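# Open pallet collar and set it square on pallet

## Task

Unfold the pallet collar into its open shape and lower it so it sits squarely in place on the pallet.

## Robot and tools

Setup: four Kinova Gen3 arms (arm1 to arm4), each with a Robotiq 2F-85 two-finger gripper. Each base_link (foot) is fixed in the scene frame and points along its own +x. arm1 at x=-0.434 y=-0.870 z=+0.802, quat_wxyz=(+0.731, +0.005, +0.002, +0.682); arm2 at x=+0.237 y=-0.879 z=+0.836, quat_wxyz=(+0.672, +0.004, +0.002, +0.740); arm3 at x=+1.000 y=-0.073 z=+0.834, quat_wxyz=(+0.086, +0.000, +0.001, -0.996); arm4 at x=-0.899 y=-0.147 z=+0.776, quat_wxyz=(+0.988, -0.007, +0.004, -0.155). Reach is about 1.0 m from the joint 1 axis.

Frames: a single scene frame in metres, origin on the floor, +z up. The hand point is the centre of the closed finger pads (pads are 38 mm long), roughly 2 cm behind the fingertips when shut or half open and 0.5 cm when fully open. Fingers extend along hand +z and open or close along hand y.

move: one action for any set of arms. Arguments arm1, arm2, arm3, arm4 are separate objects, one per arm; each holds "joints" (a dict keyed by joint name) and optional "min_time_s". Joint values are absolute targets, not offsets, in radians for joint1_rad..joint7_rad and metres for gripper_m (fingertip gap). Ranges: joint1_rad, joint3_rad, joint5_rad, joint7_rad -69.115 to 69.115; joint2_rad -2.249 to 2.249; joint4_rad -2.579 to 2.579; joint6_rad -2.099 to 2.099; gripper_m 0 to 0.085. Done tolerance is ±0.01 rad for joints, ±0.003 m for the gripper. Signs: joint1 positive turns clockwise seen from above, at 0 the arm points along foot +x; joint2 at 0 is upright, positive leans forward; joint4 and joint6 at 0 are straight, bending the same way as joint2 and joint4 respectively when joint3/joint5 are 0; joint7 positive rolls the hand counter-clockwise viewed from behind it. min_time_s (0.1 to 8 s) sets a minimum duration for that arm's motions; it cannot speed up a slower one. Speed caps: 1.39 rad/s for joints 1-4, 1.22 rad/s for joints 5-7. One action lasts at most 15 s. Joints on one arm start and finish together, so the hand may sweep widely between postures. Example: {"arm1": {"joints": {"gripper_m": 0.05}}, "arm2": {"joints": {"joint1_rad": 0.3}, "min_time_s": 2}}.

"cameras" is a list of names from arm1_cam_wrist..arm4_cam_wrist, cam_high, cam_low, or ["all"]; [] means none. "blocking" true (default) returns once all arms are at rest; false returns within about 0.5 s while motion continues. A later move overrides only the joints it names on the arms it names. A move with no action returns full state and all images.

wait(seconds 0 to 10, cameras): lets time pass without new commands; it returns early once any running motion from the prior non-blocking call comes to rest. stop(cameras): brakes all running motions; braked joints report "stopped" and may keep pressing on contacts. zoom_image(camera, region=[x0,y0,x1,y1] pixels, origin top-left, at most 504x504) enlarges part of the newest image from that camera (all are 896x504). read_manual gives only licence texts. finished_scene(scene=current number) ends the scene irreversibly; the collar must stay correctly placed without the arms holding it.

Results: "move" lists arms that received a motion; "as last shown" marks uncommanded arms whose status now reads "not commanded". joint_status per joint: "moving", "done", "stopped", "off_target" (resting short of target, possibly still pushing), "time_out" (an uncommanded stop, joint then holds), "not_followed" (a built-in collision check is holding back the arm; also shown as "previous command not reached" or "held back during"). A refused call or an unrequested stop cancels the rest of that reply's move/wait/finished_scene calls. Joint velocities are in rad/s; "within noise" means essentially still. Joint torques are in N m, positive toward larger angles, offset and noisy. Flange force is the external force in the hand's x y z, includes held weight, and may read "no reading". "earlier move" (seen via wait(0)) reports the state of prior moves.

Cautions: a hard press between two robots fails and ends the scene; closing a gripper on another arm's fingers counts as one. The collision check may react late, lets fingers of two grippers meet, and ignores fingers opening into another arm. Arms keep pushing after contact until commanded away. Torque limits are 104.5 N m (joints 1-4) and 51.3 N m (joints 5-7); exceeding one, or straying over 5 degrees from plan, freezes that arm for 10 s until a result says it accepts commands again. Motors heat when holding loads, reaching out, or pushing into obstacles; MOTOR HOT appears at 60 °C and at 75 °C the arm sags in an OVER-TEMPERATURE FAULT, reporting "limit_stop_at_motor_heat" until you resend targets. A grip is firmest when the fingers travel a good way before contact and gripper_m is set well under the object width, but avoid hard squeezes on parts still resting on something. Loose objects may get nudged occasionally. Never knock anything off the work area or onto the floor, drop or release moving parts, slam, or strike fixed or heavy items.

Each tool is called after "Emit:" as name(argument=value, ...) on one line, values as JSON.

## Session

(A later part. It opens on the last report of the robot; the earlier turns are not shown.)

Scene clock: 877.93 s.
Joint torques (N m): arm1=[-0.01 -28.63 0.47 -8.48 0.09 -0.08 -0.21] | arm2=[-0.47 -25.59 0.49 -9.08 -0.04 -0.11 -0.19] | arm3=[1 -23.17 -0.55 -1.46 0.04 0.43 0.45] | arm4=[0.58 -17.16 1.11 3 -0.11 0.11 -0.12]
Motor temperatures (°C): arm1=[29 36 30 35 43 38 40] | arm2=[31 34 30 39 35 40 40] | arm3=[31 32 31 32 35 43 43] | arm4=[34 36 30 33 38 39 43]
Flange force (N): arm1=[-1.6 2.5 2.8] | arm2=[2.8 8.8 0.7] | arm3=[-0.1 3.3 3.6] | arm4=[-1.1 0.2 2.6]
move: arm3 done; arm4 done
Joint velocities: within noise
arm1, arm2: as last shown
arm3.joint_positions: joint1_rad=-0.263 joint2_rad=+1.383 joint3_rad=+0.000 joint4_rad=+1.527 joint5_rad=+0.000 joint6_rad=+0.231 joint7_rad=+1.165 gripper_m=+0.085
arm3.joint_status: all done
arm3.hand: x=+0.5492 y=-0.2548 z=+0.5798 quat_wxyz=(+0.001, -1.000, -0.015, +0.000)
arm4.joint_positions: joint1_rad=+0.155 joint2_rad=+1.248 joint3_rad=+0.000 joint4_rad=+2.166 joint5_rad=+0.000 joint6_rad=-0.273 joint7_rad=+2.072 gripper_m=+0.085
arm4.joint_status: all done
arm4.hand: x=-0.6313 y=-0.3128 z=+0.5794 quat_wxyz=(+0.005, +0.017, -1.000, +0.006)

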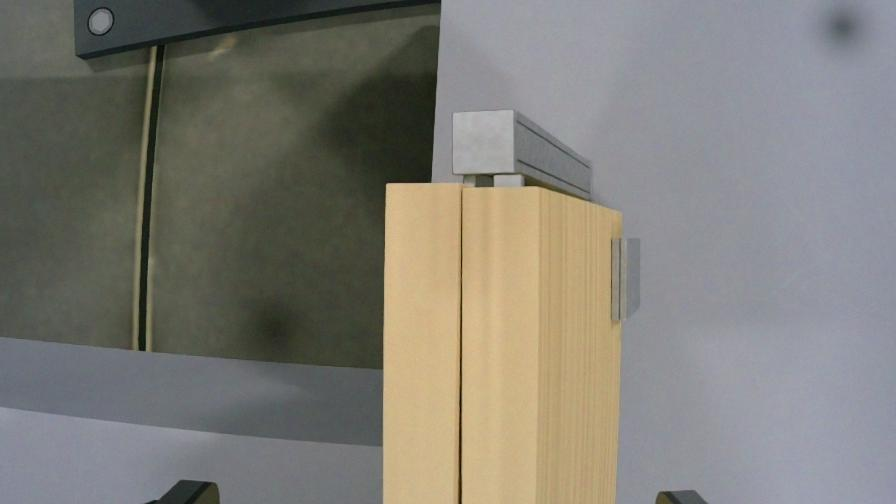

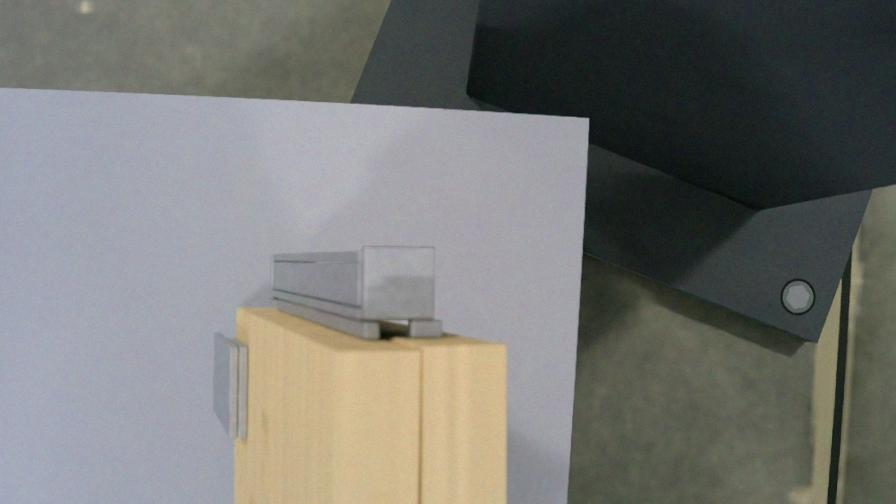

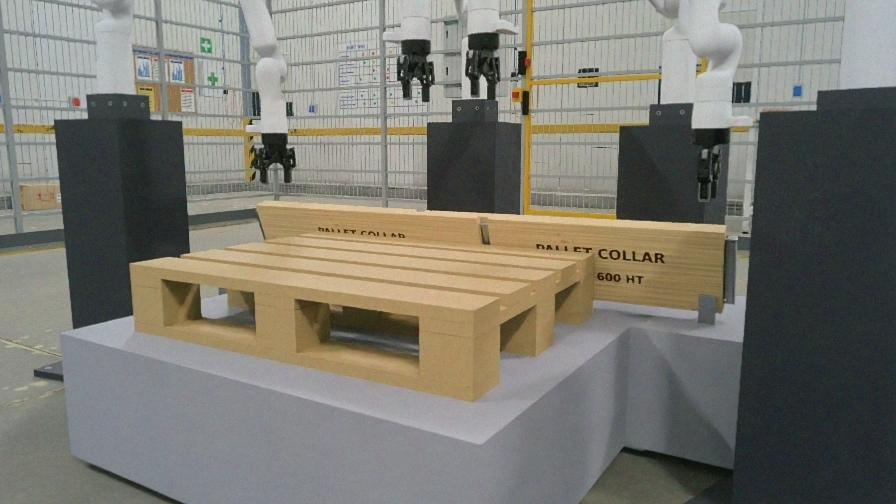

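Emit:
move(arm3={"joints": {"joint1_rad": -0.278, "joint2_rad": 1.632, "joint4_rad": 1.290, "joint6_rad": 0.220, "joint7_rad": 1.150}, "min_time_s": 3}, arm4={"joints": {"joint1_rad": 0.173, "joint2_rad": 1.515, "joint4_rad": 1.953, "joint6_rad": -0.326, "joint7_rad": 2.090}, "min_time_s": 3}, cameras=["arm3_cam_wrist", "arm4_cam_wrist", "cam_low"])

Emit:
zoom_image(camera="cam_low", region=[640, 100, 780, 340])

Emit:
zoom_image(camera="cam_low", region=[220, 120, 360, 260])

Scene clock: 931.20 s.
Joint torques (N m): arm1=[0.02 -28.74 0.5 -8.52 0.1 -0.05 -0.23] | arm2=[-0.5 -25.6 0.49 -9.09 -0.02 -0.11 -0.15] | arm3=[0.99 -23.4 -0.53 -1.37 0.05 0.43 0.45] | arm4=[0.56 -17.7 1.15 3.45 -0.16 0.16 -0.13]
Motor temperatures (°C): arm1=[29 36 30 35 43 38 40] | arm2=[31 34 30 39 35 40 40] | arm3=[31 32 31 32 35 43 43] | arm4=[34 36 30 32 38 39 43]
Flange force (N): arm1=[-1.5 2.5 3.0] | arm2=[2.8 8.9 0.7] | arm3=[-0.1 3.3 4.0] | arm4=[-0.8 0.2 2.7]
move: arm3 done; arm4 done
Joint velocities: within noise
arm1, arm2: as last shown
arm3.joint_positions: joint1_rad=-0.278 joint2_rad=+1.632 joint3_rad=+0.000 joint4_rad=+1.290 joint5_rad=+0.000 joint6_rad=+0.220 joint7_rad=+1.150 gripper_m=+0.085
arm3.joint_status: all done
arm3.hand: x=+0.5497 y=-0.2624 z=+0.4746 quat_wxyz=(+0.001, -1.000, -0.015, -0.001)
arm4.joint_positions: joint1_rad=+0.173 joint2_rad=+1.515 joint3_rad=+0.000 joint4_rad=+1.953 joint5_rad=+0.000 joint6_rad=-0.326 joint7_rad=+2.090 gripper_m=+0.085
arm4.joint_status: all done
arm4.hand: x=-0.6313 y=-0.3210 z=+0.4745 quat_wxyz=(+0.005, +0.017, -1.000, +0.006)

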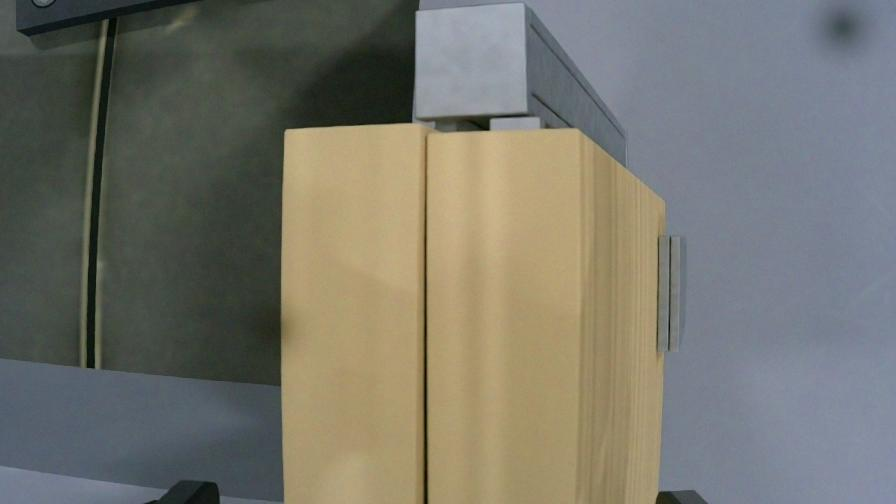

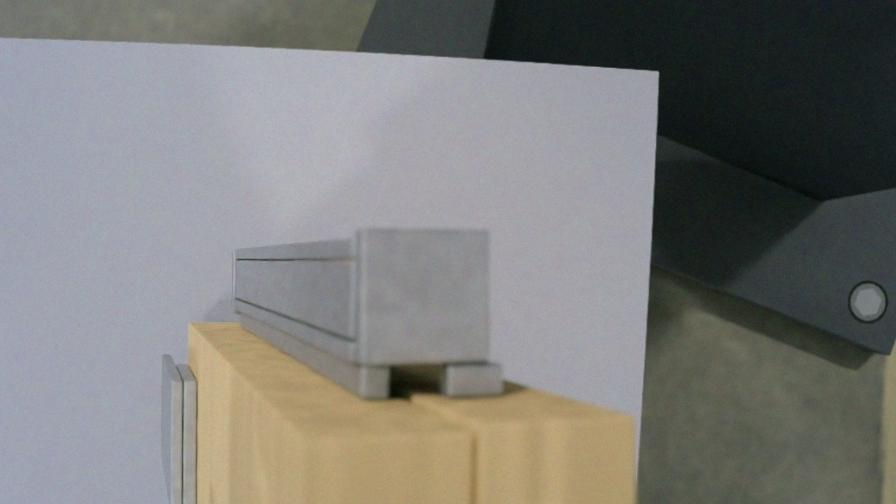

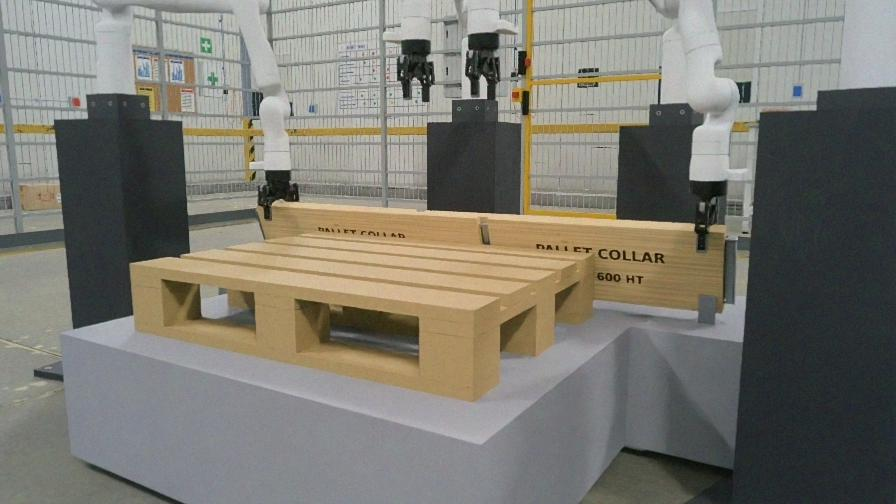

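Scaled by 2.100 from the camera's image (finer frame: 1280x720).

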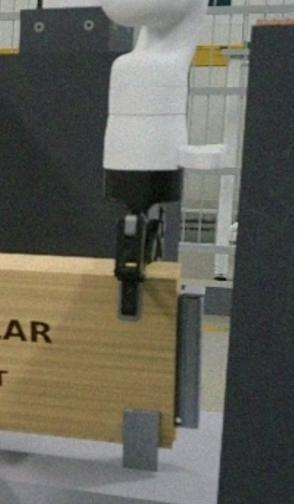

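Scaled by 3.600 from the camera's image (finer frame: 1280x720).

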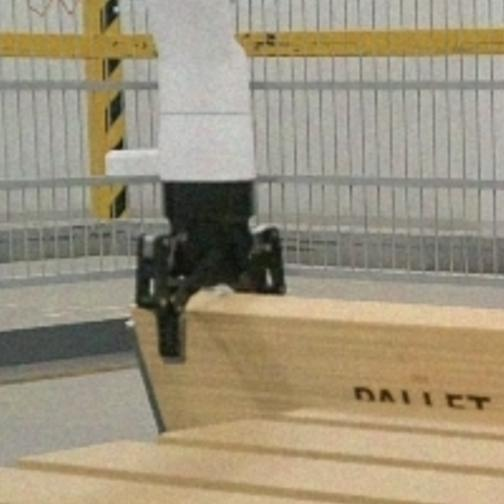

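Emit:
move(arm3={"joints": {"gripper_m": 0.058}}, arm4={"joints": {"gripper_m": 0.058}})

Emit:
move(arm3={"joints": {"joint1_rad": -0.383, "joint2_rad": 1.623, "joint4_rad": 1.223, "joint6_rad": 0.296, "joint7_rad": 1.045}, "min_time_s": 5}, arm4={"joints": {"joint1_rad": 0.317, "joint2_rad": 1.468, "joint4_rad": 1.878, "joint6_rad": -0.204, "joint7_rad": 2.234}, "min_time_s": 5}, cameras=["arm3_cam_wrist", "arm4_cam_wrist", "arm1_cam_wrist", "arm2_cam_wrist", "cam_low"])

Scene clock: 959.80 s.
Joint torques (N m): arm1=[0.02 -28.67 0.49 -8.46 0.07 -0.06 -0.22] | arm2=[-0.46 -25.6 0.49 -9.09 -0.03 -0.1 -0.19] | arm3=[19.46 0.62 22.88 3.4 2.44 1.88 0.04] | arm4=[-0.94 -11.6 -3.65 2.08 0.84 0.79 -0.22]
Motor temperatures (°C): arm1=[29 36 30 35 43 38 40] | arm2=[31 34 30 39 35 40 40] | arm3=[31 32 31 32 35 43 43] | arm4=[34 36 30 32 38 39 43]
Flange force (N): arm1=[-1.6 2.7 2.9] | arm2=[2.8 8.9 0.7] | arm3=[14.5 37.2 -41.8] | arm4=[2.2 -3.5 -15.1]
move: arm3 done; arm4 done
Joint velocities: within noise
arm1, arm2: as last shown
arm3.joint_positions: joint1_rad=-0.278 joint2_rad=+1.632 joint3_rad=+0.000 joint4_rad=+1.290 joint5_rad=+0.000 joint6_rad=+0.220 joint7_rad=+1.150 gripper_m=+0.058
arm3.joint_status: all done
arm3.hand: x=+0.5497 y=-0.2625 z=+0.4747 quat_wxyz=(+0.001, -1.000, -0.015, -0.001)
arm4.joint_positions: joint1_rad=+0.173 joint2_rad=+1.515 joint3_rad=+0.000 joint4_rad=+1.953 joint5_rad=+0.000 joint6_rad=-0.326 joint7_rad=+2.090 gripper_m=+0.058
arm4.joint_status: all done
arm4.hand: x=-0.6313 y=-0.3210 z=+0.4745 quat_wxyz=(+0.005, +0.017, -1.000, +0.006)
pictures: none

Scene clock: 965.10 s.
Joint torques (N m): arm1=[-0.08 -28.63 0.5 -8.43 0.06 -0.04 -0.21] | arm2=[-0.46 -25.57 0.46 -9.06 -0.03 -0.13 -0.19] | arm3=[0.98 -24.05 -0.54 -1.98 0.02 0.45 0.45] | arm4=[0.66 -18.66 1.18 2.38 -0.1 0.16 -0.13]
Motor temperatures (°C): arm1=[29 36 30 35 43 38 40] | arm2=[31 34 30 39 35 40 40] | arm3=[31 32 31 32 35 43 43] | arm4=[34 37 30 32 38 39 43]
Flange force (N): arm1=[-1.8 2.7 2.8] | arm2=[2.7 8.7 0.6] | arm3=[-0.2 3.4 4.1] | arm4=[-1.2 0.1 2.6]
move: arm3 done; arm4 done
Joint velocities: within noise
arm1, arm2: as last shown
arm3.joint_positions: joint1_rad=-0.383 joint2_rad=+1.623 joint3_rad=+0.000 joint4_rad=+1.223 joint5_rad=+0.000 joint6_rad=+0.296 joint7_rad=+1.045 gripper_m=+0.058
arm3.joint_status: all done
arm3.hand: x=+0.5523 y=-0.3209 z=+0.4844 quat_wxyz=(+0.001, -1.000, -0.015, -0.001)
arm4.joint_positions: joint1_rad=+0.317 joint2_rad=+1.468 joint3_rad=+0.000 joint4_rad=+1.878 joint5_rad=+0.000 joint6_rad=-0.204 joint7_rad=+2.234 gripper_m=+0.058
arm4.joint_status: all done
arm4.hand: x=-0.6299 y=-0.3788 z=+0.4849 quat_wxyz=(+0.005, +0.017, -1.000, +0.006)
pictures: arm1_cam_wrist, arm2_cam_wrist, arm3_cam_wrist, arm4_cam_wrist, cam_low

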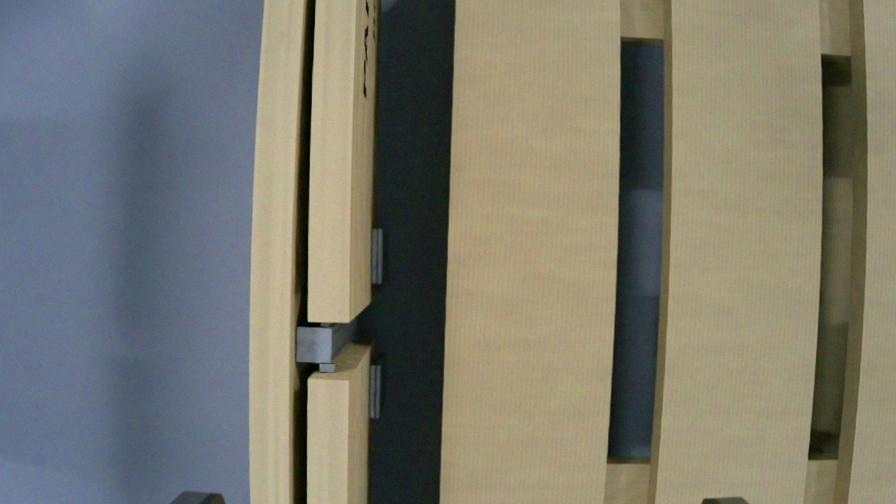

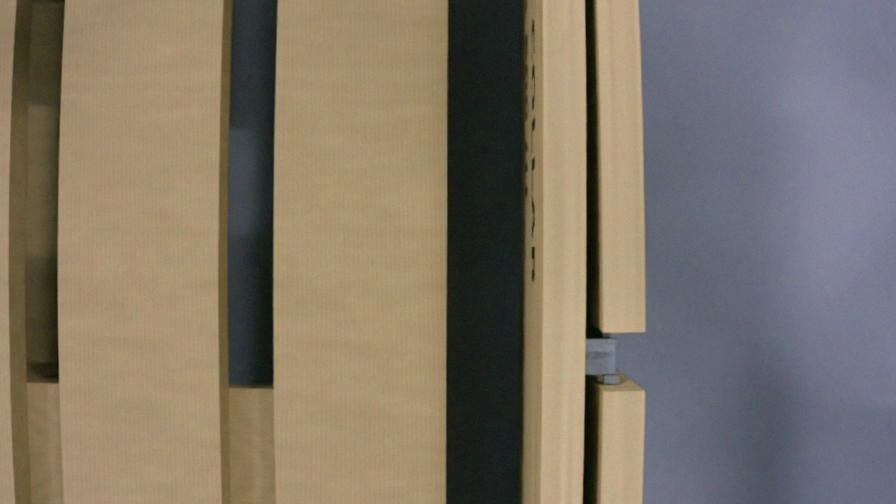

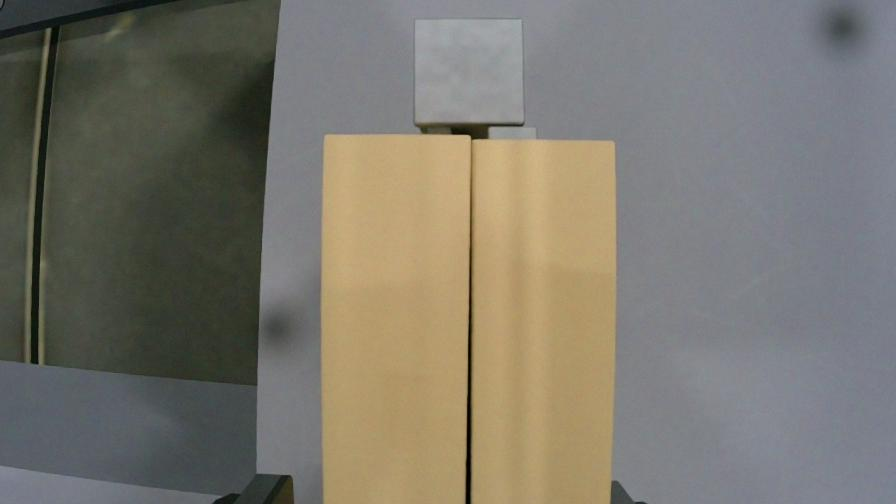

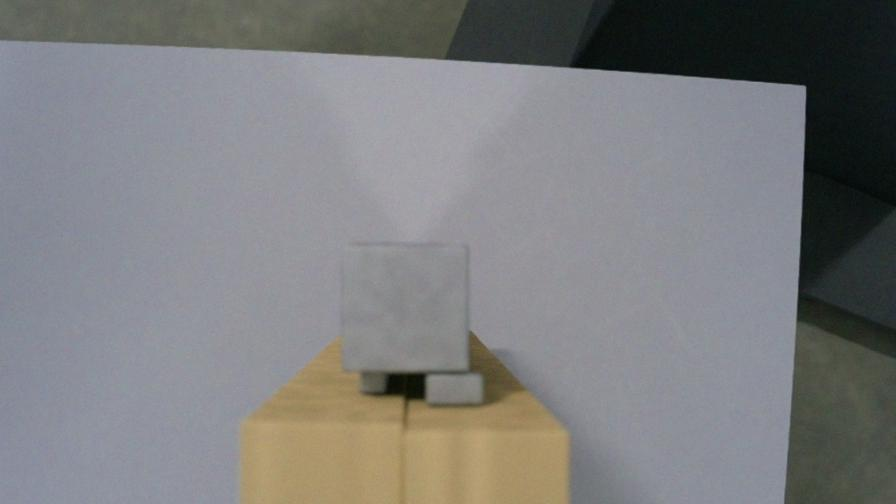

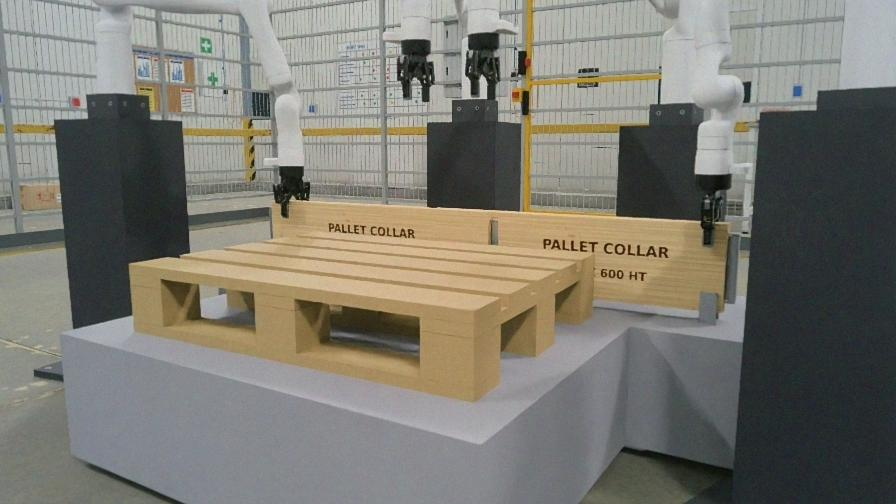

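Emit:
move(arm3={"joints": {"gripper_m": 0.085}})

Emit:
move(arm3={"joints": {"joint2_rad": 1.446, "joint4_rad": 1.390, "joint6_rad": 0.305}, "min_time_s": 2})

Emit:
move(arm3={"joints": {"joint1_rad": -0.498, "joint2_rad": 1.413, "joint4_rad": 1.663, "joint6_rad": 0.065, "joint7_rad": 0.92}, "min_time_s": 2}, cameras=["arm3_cam_wrist", "cam_low"])

Emit:
zoom_image(camera="cam_low", region=[220, 120, 360, 260])

Scene clock: 1181.90 s.
Joint torques (N m): arm1=[0.03 -28.67 0.45 -8.48 0.11 -0.03 -0.23] | arm2=[-0.49 -25.62 0.46 -9.09 -0.02 -0.1 -0.17] | arm3=[0.96 -24.05 -0.53 -1.99 0.02 0.46 0.46] | arm4=[0.7 -18.65 1.2 2.36 -0.09 0.13 -0.23]
Motor temperatures (°C): arm1=[29 37 30 35 43 38 39] | arm2=[31 35 30 39 35 40 40] | arm3=[31 36 31 32 35 43 43] | arm4=[34 39 30 32 38 39 43]
Flange force (N): arm1=[-1.5 2.5 2.9] | arm2=[2.8 8.8 0.8] | arm3=[-0.1 3.4 4.0] | arm4=[-1.2 0.1 2.5]
move: arm3 done
Joint velocities: within noise
arm1, arm2, arm4: as last shown
arm3.joint_positions: joint1_rad=-0.383 joint2_rad=+1.623 joint3_rad=+0.000 joint4_rad=+1.223 joint5_rad=+0.000 joint6_rad=+0.296 joint7_rad=+1.045 gripper_m=+0.085
arm3.joint_status: all done
arm3.hand: x=+0.5523 y=-0.3209 z=+0.4844 quat_wxyz=(+0.001, -1.000, -0.015, -0.001)
pictures: none

Scene clock: 1184.20 s.
Joint torques (N m): arm1=[0 -28.67 0.49 -8.4 0.05 -0.11 -0.24] | arm2=[-0.46 -25.61 0.48 -9.09 -0.03 -0.13 -0.15] | arm3=[0.96 -24.01 -0.57 -2.04 0.06 0.45 0.46] | arm4=[0.63 -18.71 1.13 2.37 -0.09 0.13 -0.17]
Motor temperatures (°C): arm1=[29 37 30 35 43 38 39] | arm2=[31 35 30 39 35 40 40] | arm3=[31 36 31 32 35 43 43] | arm4=[34 39 30 32 38 39 43]
Flange force (N): arm1=[-2.0 3.2 2.8] | arm2=[2.7 8.8 0.7] | arm3=[-0.2 3.5 3.8] | arm4=[-1.1 0.0 2.6]
move: arm3 done
Joint velocities: within noise
arm1, arm2, arm4: as last shown
arm3.joint_positions: joint1_rad=-0.383 joint2_rad=+1.446 joint3_rad=+0.000 joint4_rad=+1.390 joint5_rad=+0.000 joint6_rad=+0.305 joint7_rad=+1.045 gripper_m=+0.085
arm3.joint_status: all done
arm3.hand: x=+0.5517 y=-0.3214 z=+0.5597 quat_wxyz=(+0.001, -1.000, -0.015, +0.000)
pictures: none

Scene clock: 1186.50 s.
Joint torques (N m): arm1=[0.06 -28.77 0.43 -8.46 0.03 -0.04 -0.26] | arm2=[-0.44 -25.59 0.52 -9.09 -0.04 -0.14 -0.18] | arm3=[0.97 -21.74 -0.55 -0.05 0.05 0.43 0.46] | arm4=[0.61 -18.67 1.14 2.43 -0.13 0.11 -0.13]
Motor temperatures (°C): arm1=[29 37 30 35 43 38 39] | arm2=[31 35 30 39 35 40 40] | arm3=[31 36 31 32 35 43 43] | arm4=[34 39 30 32 38 39 43]
Flange force (N): arm1=[-1.7 2.9 3.0] | arm2=[2.7 8.8 0.7] | arm3=[1.4 2.7 3.5] | arm4=[-1.3 -0.3 2.7]
move: arm3 done
Joint velocities: within noise
arm1.joint_positions: joint1_rad=+0.383 joint2_rad=+1.167 joint3_rad=+0.000 joint4_rad=+0.868 joint5_rad=+0.000 joint6_rad=+1.106 joint7_rad=+0.515 gripper_m=+0.085
arm1.joint_status: not commanded
arm1.hand: x=-0.1202 y=-0.2794 z=+0.8006 quat_wxyz=(+0.005, +0.032, -0.999, -0.003)
arm2.joint_positions: joint1_rad=-0.215 joint2_rad=+1.109 joint3_rad=+0.000 joint4_rad=+1.138 joint5_rad=+0.000 joint6_rad=+0.894 joint7_rad=+2.893 gripper_m=+0.085
arm2.joint_status: not commanded
arm2.hand: x=+0.0692 y=-0.2794 z=+0.8035 quat_wxyz=(-0.002, +0.999, +0.032, -0.004)
arm3.joint_positions: joint1_rad=-0.498 joint2_rad=+1.413 joint3_rad=+0.000 joint4_rad=+1.663 joint5_rad=+0.000 joint6_rad=+0.065 joint7_rad=+0.920 gripper_m=+0.085
arm3.joint_status: all done
arm3.hand: x=+0.6427 y=-0.3241 z=+0.5596 quat_wxyz=(+0.001, -1.000, -0.010, +0.000)
arm4: as last shown

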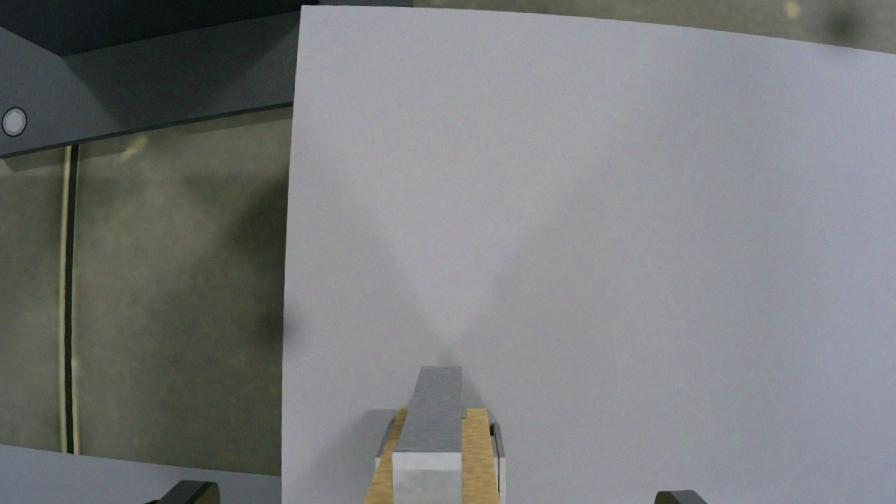

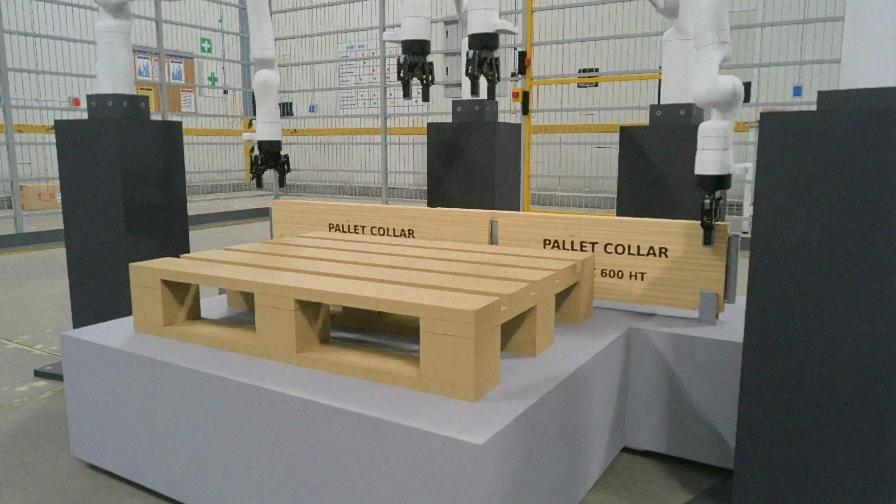

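Scaled by 3.600 from the camera's image (finer frame: 1280x720).

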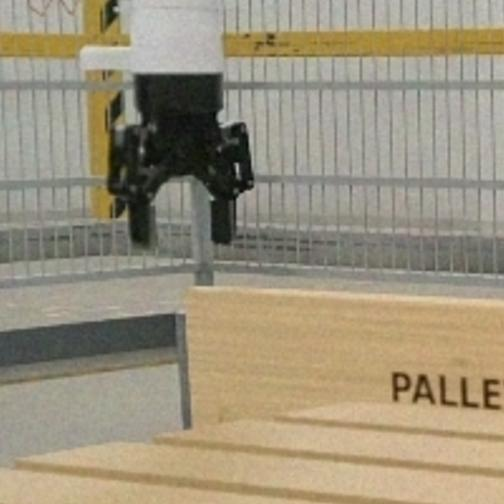

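Emit:
move(arm3={"joints": {"joint1_rad": -0.484, "joint2_rad": 1.639, "joint4_rad": 1.4535, "joint6_rad": 0.049, "joint7_rad": 0.934}, "min_time_s": 3})

Emit:
move(arm3={"joints": {"gripper_m": 0.032}}, cameras=["arm3_cam_wrist", "cam_low"])

Emit:
zoom_image(camera="cam_low", region=[220, 120, 360, 260])

Scene clock: 1211.50 s.
Joint torques (N m): arm1=[0.06 -28.64 0.43 -8.5 0.09 -0.07 -0.28] | arm2=[-0.48 -25.56 0.47 -9.08 -0.03 -0.14 -0.2] | arm3=[0.96 -21.79 -0.56 0.11 0.03 0.44 0.45] | arm4=[0.6 -18.64 1.18 2.33 -0.1 0.17 -0.13]
Motor temperatures (°C): arm1=[29 37 30 35 43 38 39] | arm2=[31 35 30 39 35 40 40] | arm3=[31 36 31 32 35 43 42] | arm4=[34 39 30 32 38 39 43]
Flange force (N): arm1=[-1.5 2.5 2.8] | arm2=[2.8 8.8 0.6] | arm3=[1.4 2.7 3.6] | arm4=[-1.0 0.1 2.4]
move: arm3 done
Joint velocities: within noise
arm1, arm2, arm4: as last shown
arm3.joint_positions: joint1_rad=-0.484 joint2_rad=+1.639 joint3_rad=+0.000 joint4_rad=+1.454 joint5_rad=+0.000 joint6_rad=+0.049 joint7_rad=+0.934 gripper_m=+0.085
arm3.joint_status: all done
arm3.hand: x=+0.6401 y=-0.3182 z=+0.4645 quat_wxyz=(+0.001, -1.000, -0.010, +0.000)
pictures: none

Scene clock: 1212.47 s.
Joint torques (N m): arm1=[0.04 -28.77 0.47 -8.52 0.06 -0.05 -0.26] | arm2=[-0.5 -25.58 0.47 -9.08 -0.02 -0.12 -0.16] | arm3=[3.37 -23.55 2.4 -1.79 0.01 -0.41 0.33] | arm4=[0.63 -18.64 1.18 2.38 -0.11 0.16 -0.16]
Motor temperatures (°C): arm1=[29 37 30 35 43 38 39] | arm2=[31 35 30 39 35 40 40] | arm3=[31 36 31 32 35 43 42] | arm4=[34 39 30 32 38 39 43]
Flange force (N): arm1=[-1.6 2.6 3.0] | arm2=[2.8 8.8 0.7] | arm3=[7.4 5.1 3.0] | arm4=[-1.1 0.0 2.5]
move: arm3 done
Joint velocities: within noise
arm1, arm2, arm4: as last shown
arm3.joint_positions: joint1_rad=-0.484 joint2_rad=+1.639 joint3_rad=+0.000 joint4_rad=+1.454 joint5_rad=+0.000 joint6_rad=+0.049 joint7_rad=+0.934 gripper_m=+0.032
arm3.joint_status: all done
arm3.hand: x=+0.6402 y=-0.3182 z=+0.4645 quat_wxyz=(+0.001, -1.000, -0.010, +0.000)

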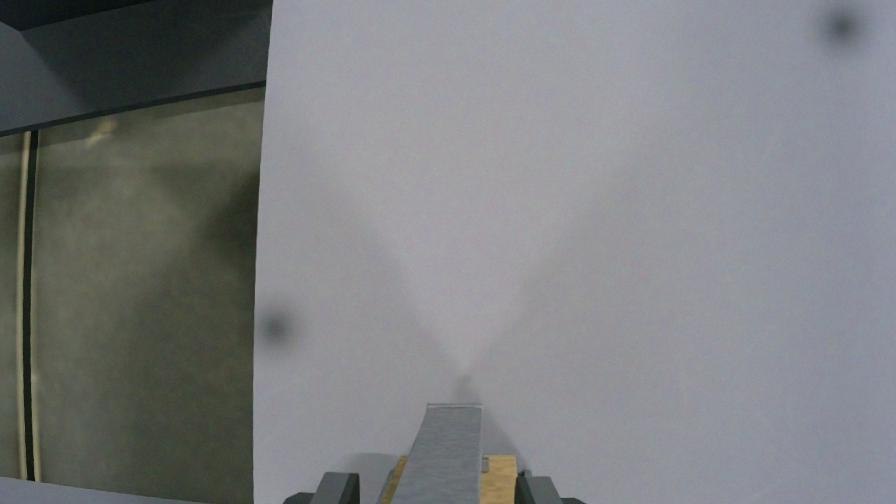

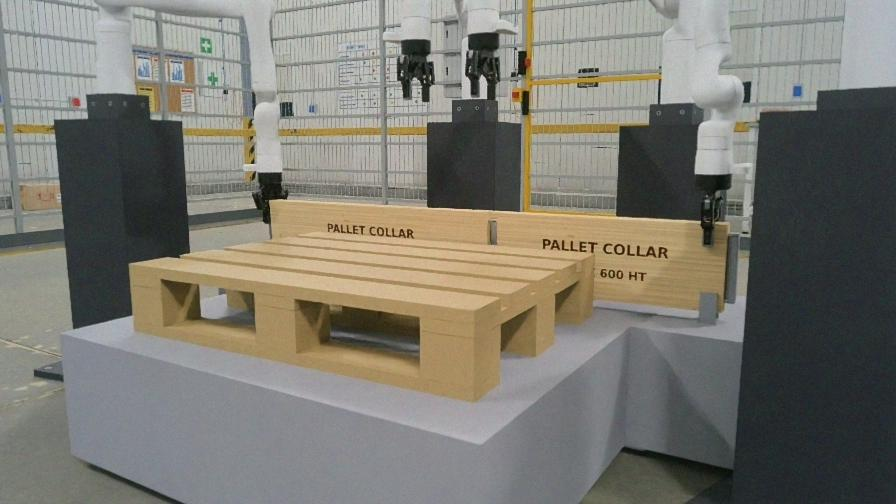

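Scaled by 3.600 from the camera's image (finer frame: 1280x720).

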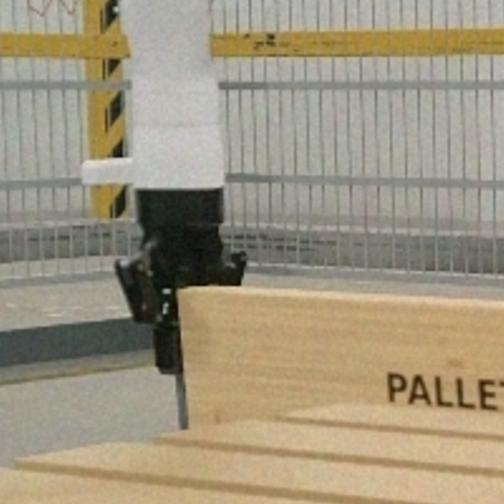

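Emit:
move(arm4={"joints": {"gripper_m": 0.085}})

Emit:
move(arm4={"joints": {"joint2_rad": 1.279, "joint4_rad": 2.017, "joint6_rad": -0.154}, "min_time_s": 2})

Emit:
move(arm4={"joints": {"joint1_rad": 0.42, "joint2_rad": 1.298, "joint4_rad": 2.115, "joint6_rad": -0.2715, "joint7_rad": 2.322}, "min_time_s": 2}, cameras=["arm4_cam_wrist", "cam_low"])

Emit:
zoom_image(camera="cam_low", region=[640, 100, 780, 340])

Scene clock: 1232.57 s.
Joint torques (N m): arm1=[0 -28.66 0.48 -8.49 0.07 -0.03 -0.22] | arm2=[-0.47 -25.6 0.49 -9.12 -0.02 -0.13 -0.18] | arm3=[3.46 -24.06 2.53 -2.07 0 -0.53 0.33] | arm4=[0.59 -18.67 1.16 2.33 -0.16 0.12 -0.17]
Motor temperatures (°C): arm1=[29 37 30 35 43 38 39] | arm2=[31 35 30 39 35 40 40] | arm3=[31 36 31 32 35 43 42] | arm4=[34 39 30 32 38 39 43]
Flange force (N): arm1=[-1.5 2.4 2.9] | arm2=[2.8 8.9 0.7] | arm3=[7.9 4.9 3.6] | arm4=[-1.0 -0.2 2.4]
move: arm4 done
Joint velocities: within noise
arm1, arm2, arm3: as last shown
arm3.hand: x=+0.6401 y=-0.3182 z=+0.4645 quat_wxyz=(+0.001, -1.000, -0.010, +0.000)
arm4.joint_positions: joint1_rad=+0.317 joint2_rad=+1.468 joint3_rad=+0.000 joint4_rad=+1.878 joint5_rad=+0.000 joint6_rad=-0.204 joint7_rad=+2.234 gripper_m=+0.085
arm4.joint_status: all done
arm4.hand: x=-0.6299 y=-0.3788 z=+0.4849 quat_wxyz=(+0.005, +0.017, -1.000, +0.006)
pictures: none

Scene clock: 1234.87 s.
Joint torques (N m): arm1=[0.01 -28.62 0.44 -8.44 0.13 -0.05 -0.21] | arm2=[-0.46 -25.56 0.47 -9.08 -0.05 -0.13 -0.18] | arm3=[3.46 -24.05 2.51 -2.05 0.01 -0.53 0.32] | arm4=[0.56 -18.34 1.09 1.98 -0.06 0.14 -0.18]
Motor temperatures (°C): arm1=[29 37 30 35 43 38 39] | arm2=[31 35 30 39 35 40 40] | arm3=[31 36 31 32 35 43 42] | arm4=[34 39 30 32 38 39 43]
Flange force (N): arm1=[-1.6 2.7 2.8] | arm2=[2.7 8.8 0.6] | arm3=[7.8 5.0 3.6] | arm4=[-1.2 -0.4 2.5]
move: arm4 done
Joint velocities: within noise
arm1, arm2, arm3: as last shown
arm4.joint_positions: joint1_rad=+0.317 joint2_rad=+1.279 joint3_rad=+0.000 joint4_rad=+2.017 joint5_rad=+0.000 joint6_rad=-0.154 joint7_rad=+2.234 gripper_m=+0.085
arm4.joint_status: all done
arm4.hand: x=-0.6292 y=-0.3778 z=+0.5599 quat_wxyz=(+0.005, +0.017, -1.000, +0.006)
pictures: none

Scene clock: 1237.17 s.
Joint torques (N m): arm1=[0.01 -28.73 0.45 -8.48 0.05 -0.04 -0.21] | arm2=[-0.49 -25.54 0.48 -9.05 -0.04 -0.12 -0.16] | arm3=[3.42 -24.03 2.53 -2.06 0 -0.54 0.33] | arm4=[0.66 -17.5 1.15 2.9 -0.12 0.12 -0.17]
Motor temperatures (°C): arm1=[29 37 30 35 43 38 39] | arm2=[31 35 30 39 35 40 40] | arm3=[31 36 31 32 35 43 42] | arm4=[34 39 30 32 38 39 43]
Flange force (N): arm1=[-1.6 2.7 3.0] | arm2=[2.7 8.7 0.6] | arm3=[7.8 4.9 3.5] | arm4=[-1.2 0.2 2.6]
move: arm4 done
Joint velocities: within noise
arm1, arm2, arm3: as last shown
arm4.joint_positions: joint1_rad=+0.420 joint2_rad=+1.298 joint3_rad=+0.000 joint4_rad=+2.115 joint5_rad=+0.000 joint6_rad=-0.271 joint7_rad=+2.322 gripper_m=+0.085
arm4.joint_status: all done
arm4.hand: x=-0.6791 y=-0.3822 z=+0.5606 quat_wxyz=(+0.005, +0.010, -1.000, +0.006)

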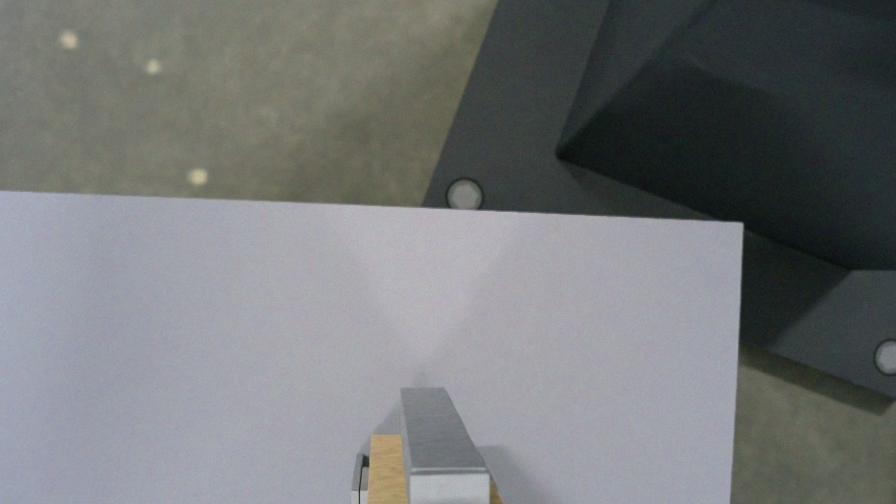

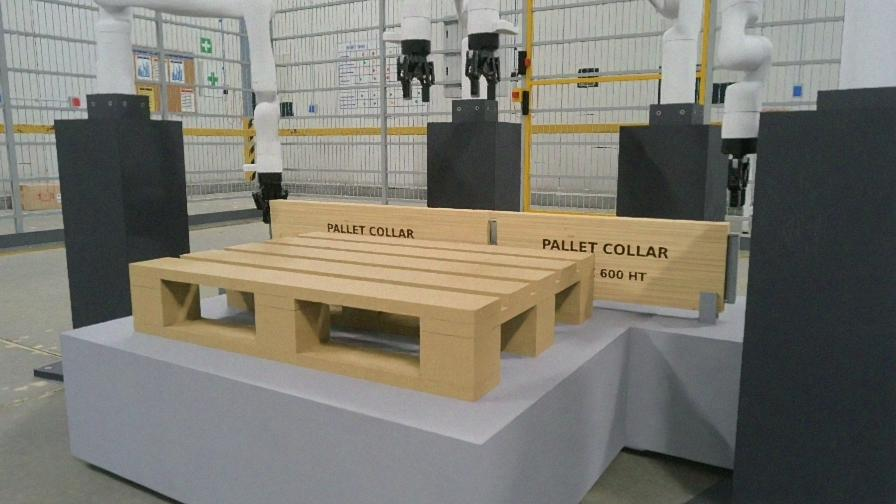

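Scaled by 2.100 from the camera's image (finer frame: 1280x720).

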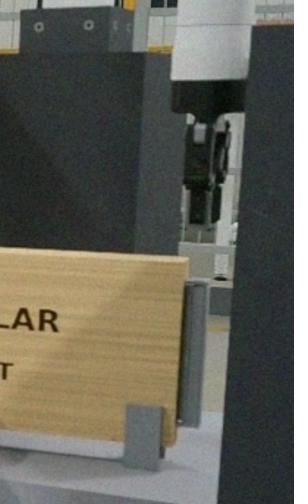

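Emit:
move(arm4={"joints": {"joint1_rad": 0.406, "joint2_rad": 1.540, "joint4_rad": 1.930, "joint6_rad": -0.328, "joint7_rad": 2.308}, "min_time_s": 3})

Emit:
move(arm4={"joints": {"gripper_m": 0.034}}, cameras=["arm4_cam_wrist", "arm3_cam_wrist", "arm2_cam_wrist", "arm1_cam_wrist", "cam_low"])

Emit:
zoom_image(camera="cam_low", region=[640, 100, 780, 340])

Scene clock: 1270.07 s.
Joint torques (N m): arm1=[-0.07 -28.68 0.48 -8.4 0.02 -0.08 -0.3] | arm2=[-0.47 -25.6 0.52 -9.1 -0.03 -0.12 -0.18] | arm3=[3.47 -24.04 2.53 -2.06 0.01 -0.53 0.33] | arm4=[0.63 -17.75 1.18 3.37 -0.13 0.13 -0.18]
Motor temperatures (°C): arm1=[29 37 30 35 43 38 39] | arm2=[31 35 30 39 35 40 40] | arm3=[31 37 31 32 35 43 42] | arm4=[34 39 30 32 38 39 43]
Flange force (N): arm1=[-2.1 3.1 2.8] | arm2=[2.8 8.8 0.7] | arm3=[7.9 5.0 3.5] | arm4=[-0.9 0.3 2.5]
move: arm4 done
Joint velocities: within noise
arm1, arm2, arm3: as last shown
arm4.joint_positions: joint1_rad=+0.406 joint2_rad=+1.540 joint3_rad=+0.000 joint4_rad=+1.930 joint5_rad=+0.000 joint6_rad=-0.328 joint7_rad=+2.308 gripper_m=+0.085
arm4.joint_status: all done
arm4.hand: x=-0.6783 y=-0.3790 z=+0.4654 quat_wxyz=(+0.005, +0.010, -1.000, +0.006)
pictures: none

Scene clock: 1270.93 s.
Joint torques (N m): arm1=[0.01 -28.65 0.54 -8.45 0.11 -0.08 -0.23] | arm2=[-0.44 -25.57 0.51 -9.05 0.03 -0.12 -0.2] | arm3=[3.8 -24.35 2.87 -2.4 -0.02 -0.67 0.31] | arm4=[-1.5 -10.24 -3.47 -0.16 -0.03 0.03 -0.79]
Motor temperatures (°C): arm1=[29 37 30 35 43 38 39] | arm2=[31 35 30 39 35 40 40] | arm3=[31 37 31 32 35 43 42] | arm4=[34 39 30 32 38 39 43]
Flange force (N): arm1=[-1.7 2.8 2.8] | arm2=[2.7 8.7 0.6] | arm3=[8.8 5.2 3.4] | arm4=[6.6 -4.0 -23.6]
move: arm4 off_target
Joint velocities: within noise
arm1, arm2, arm3: as last shown
arm3.joint_positions: joint1_rad=-0.484 joint2_rad=+1.639 joint3_rad=+0.000 joint4_rad=+1.453 joint5_rad=+0.000 joint6_rad=+0.049 joint7_rad=+0.934 gripper_m=+0.032
arm4.joint_positions: joint1_rad=+0.406 joint2_rad=+1.540 joint3_rad=+0.000 joint4_rad=+1.930 joint5_rad=+0.000 joint6_rad=-0.328 joint7_rad=+2.308 gripper_m=+0.049
arm4.joint_status: gripper_m off_target (ended at +0.049, target +0.034)
arm4.hand: x=-0.6783 y=-0.3790 z=+0.4654 quat_wxyz=(+0.005, +0.010, -1.000, +0.006)
pictures: arm1_cam_wrist, arm2_cam_wrist, arm3_cam_wrist, arm4_cam_wrist, cam_low

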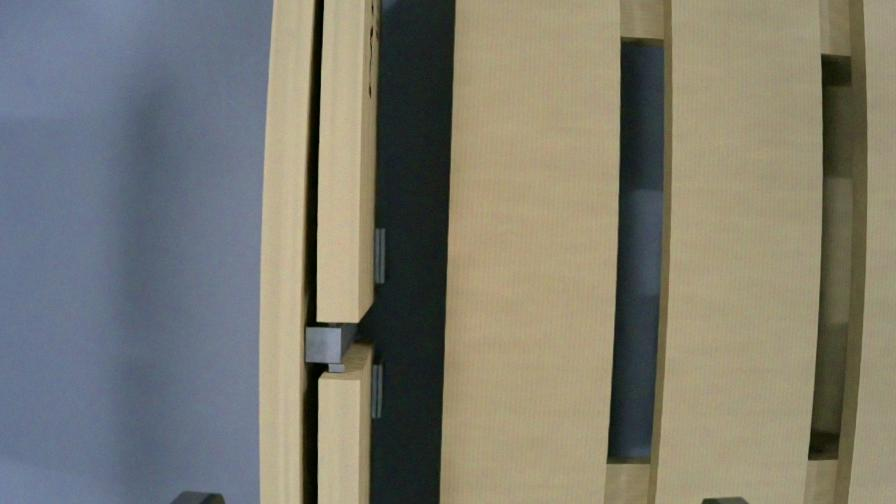

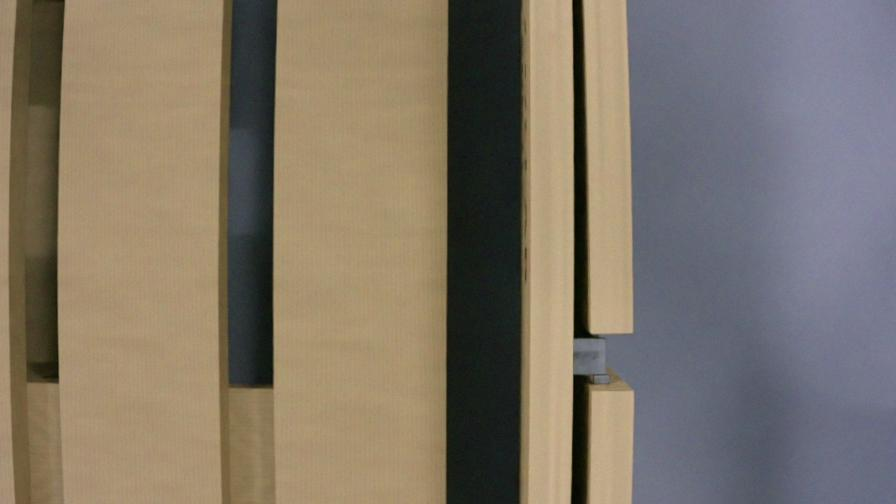

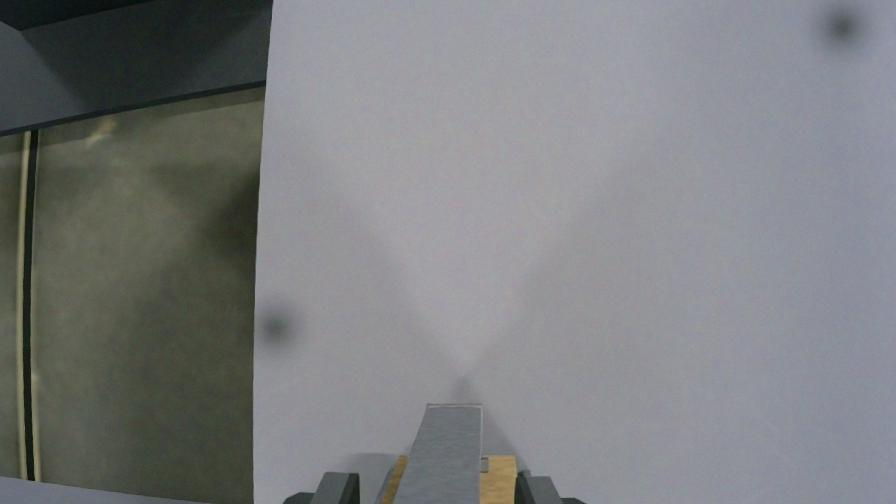

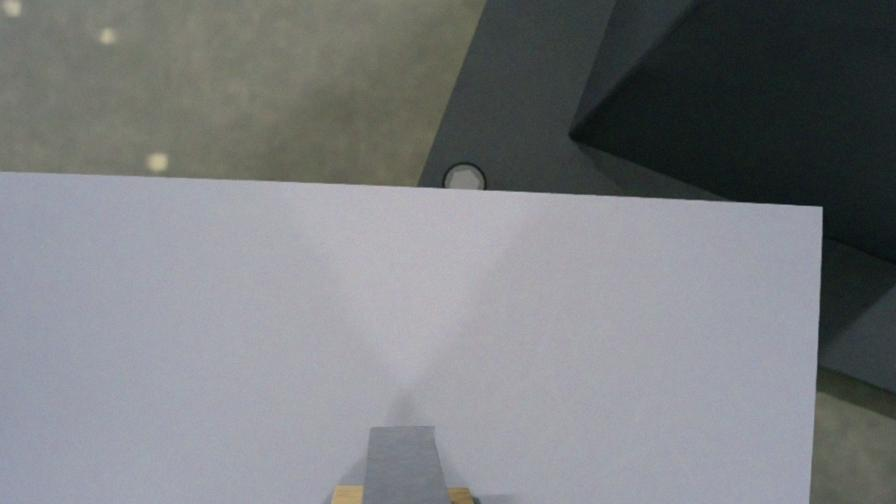

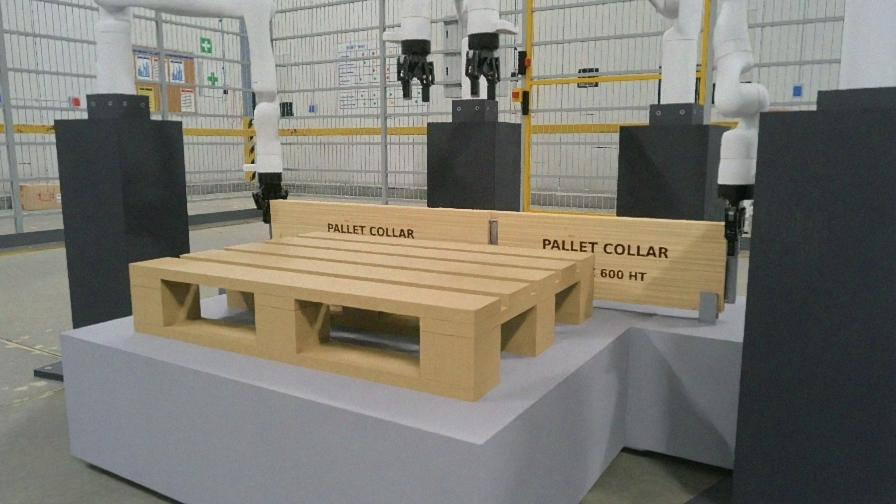

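Scaled by 2.100 from the camera's image (finer frame: 1280x720).

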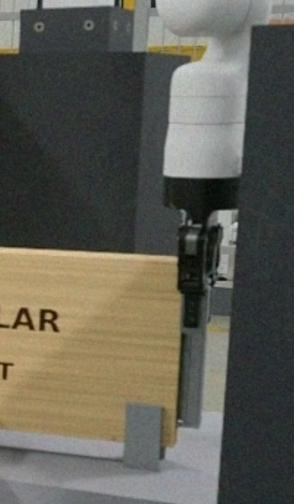

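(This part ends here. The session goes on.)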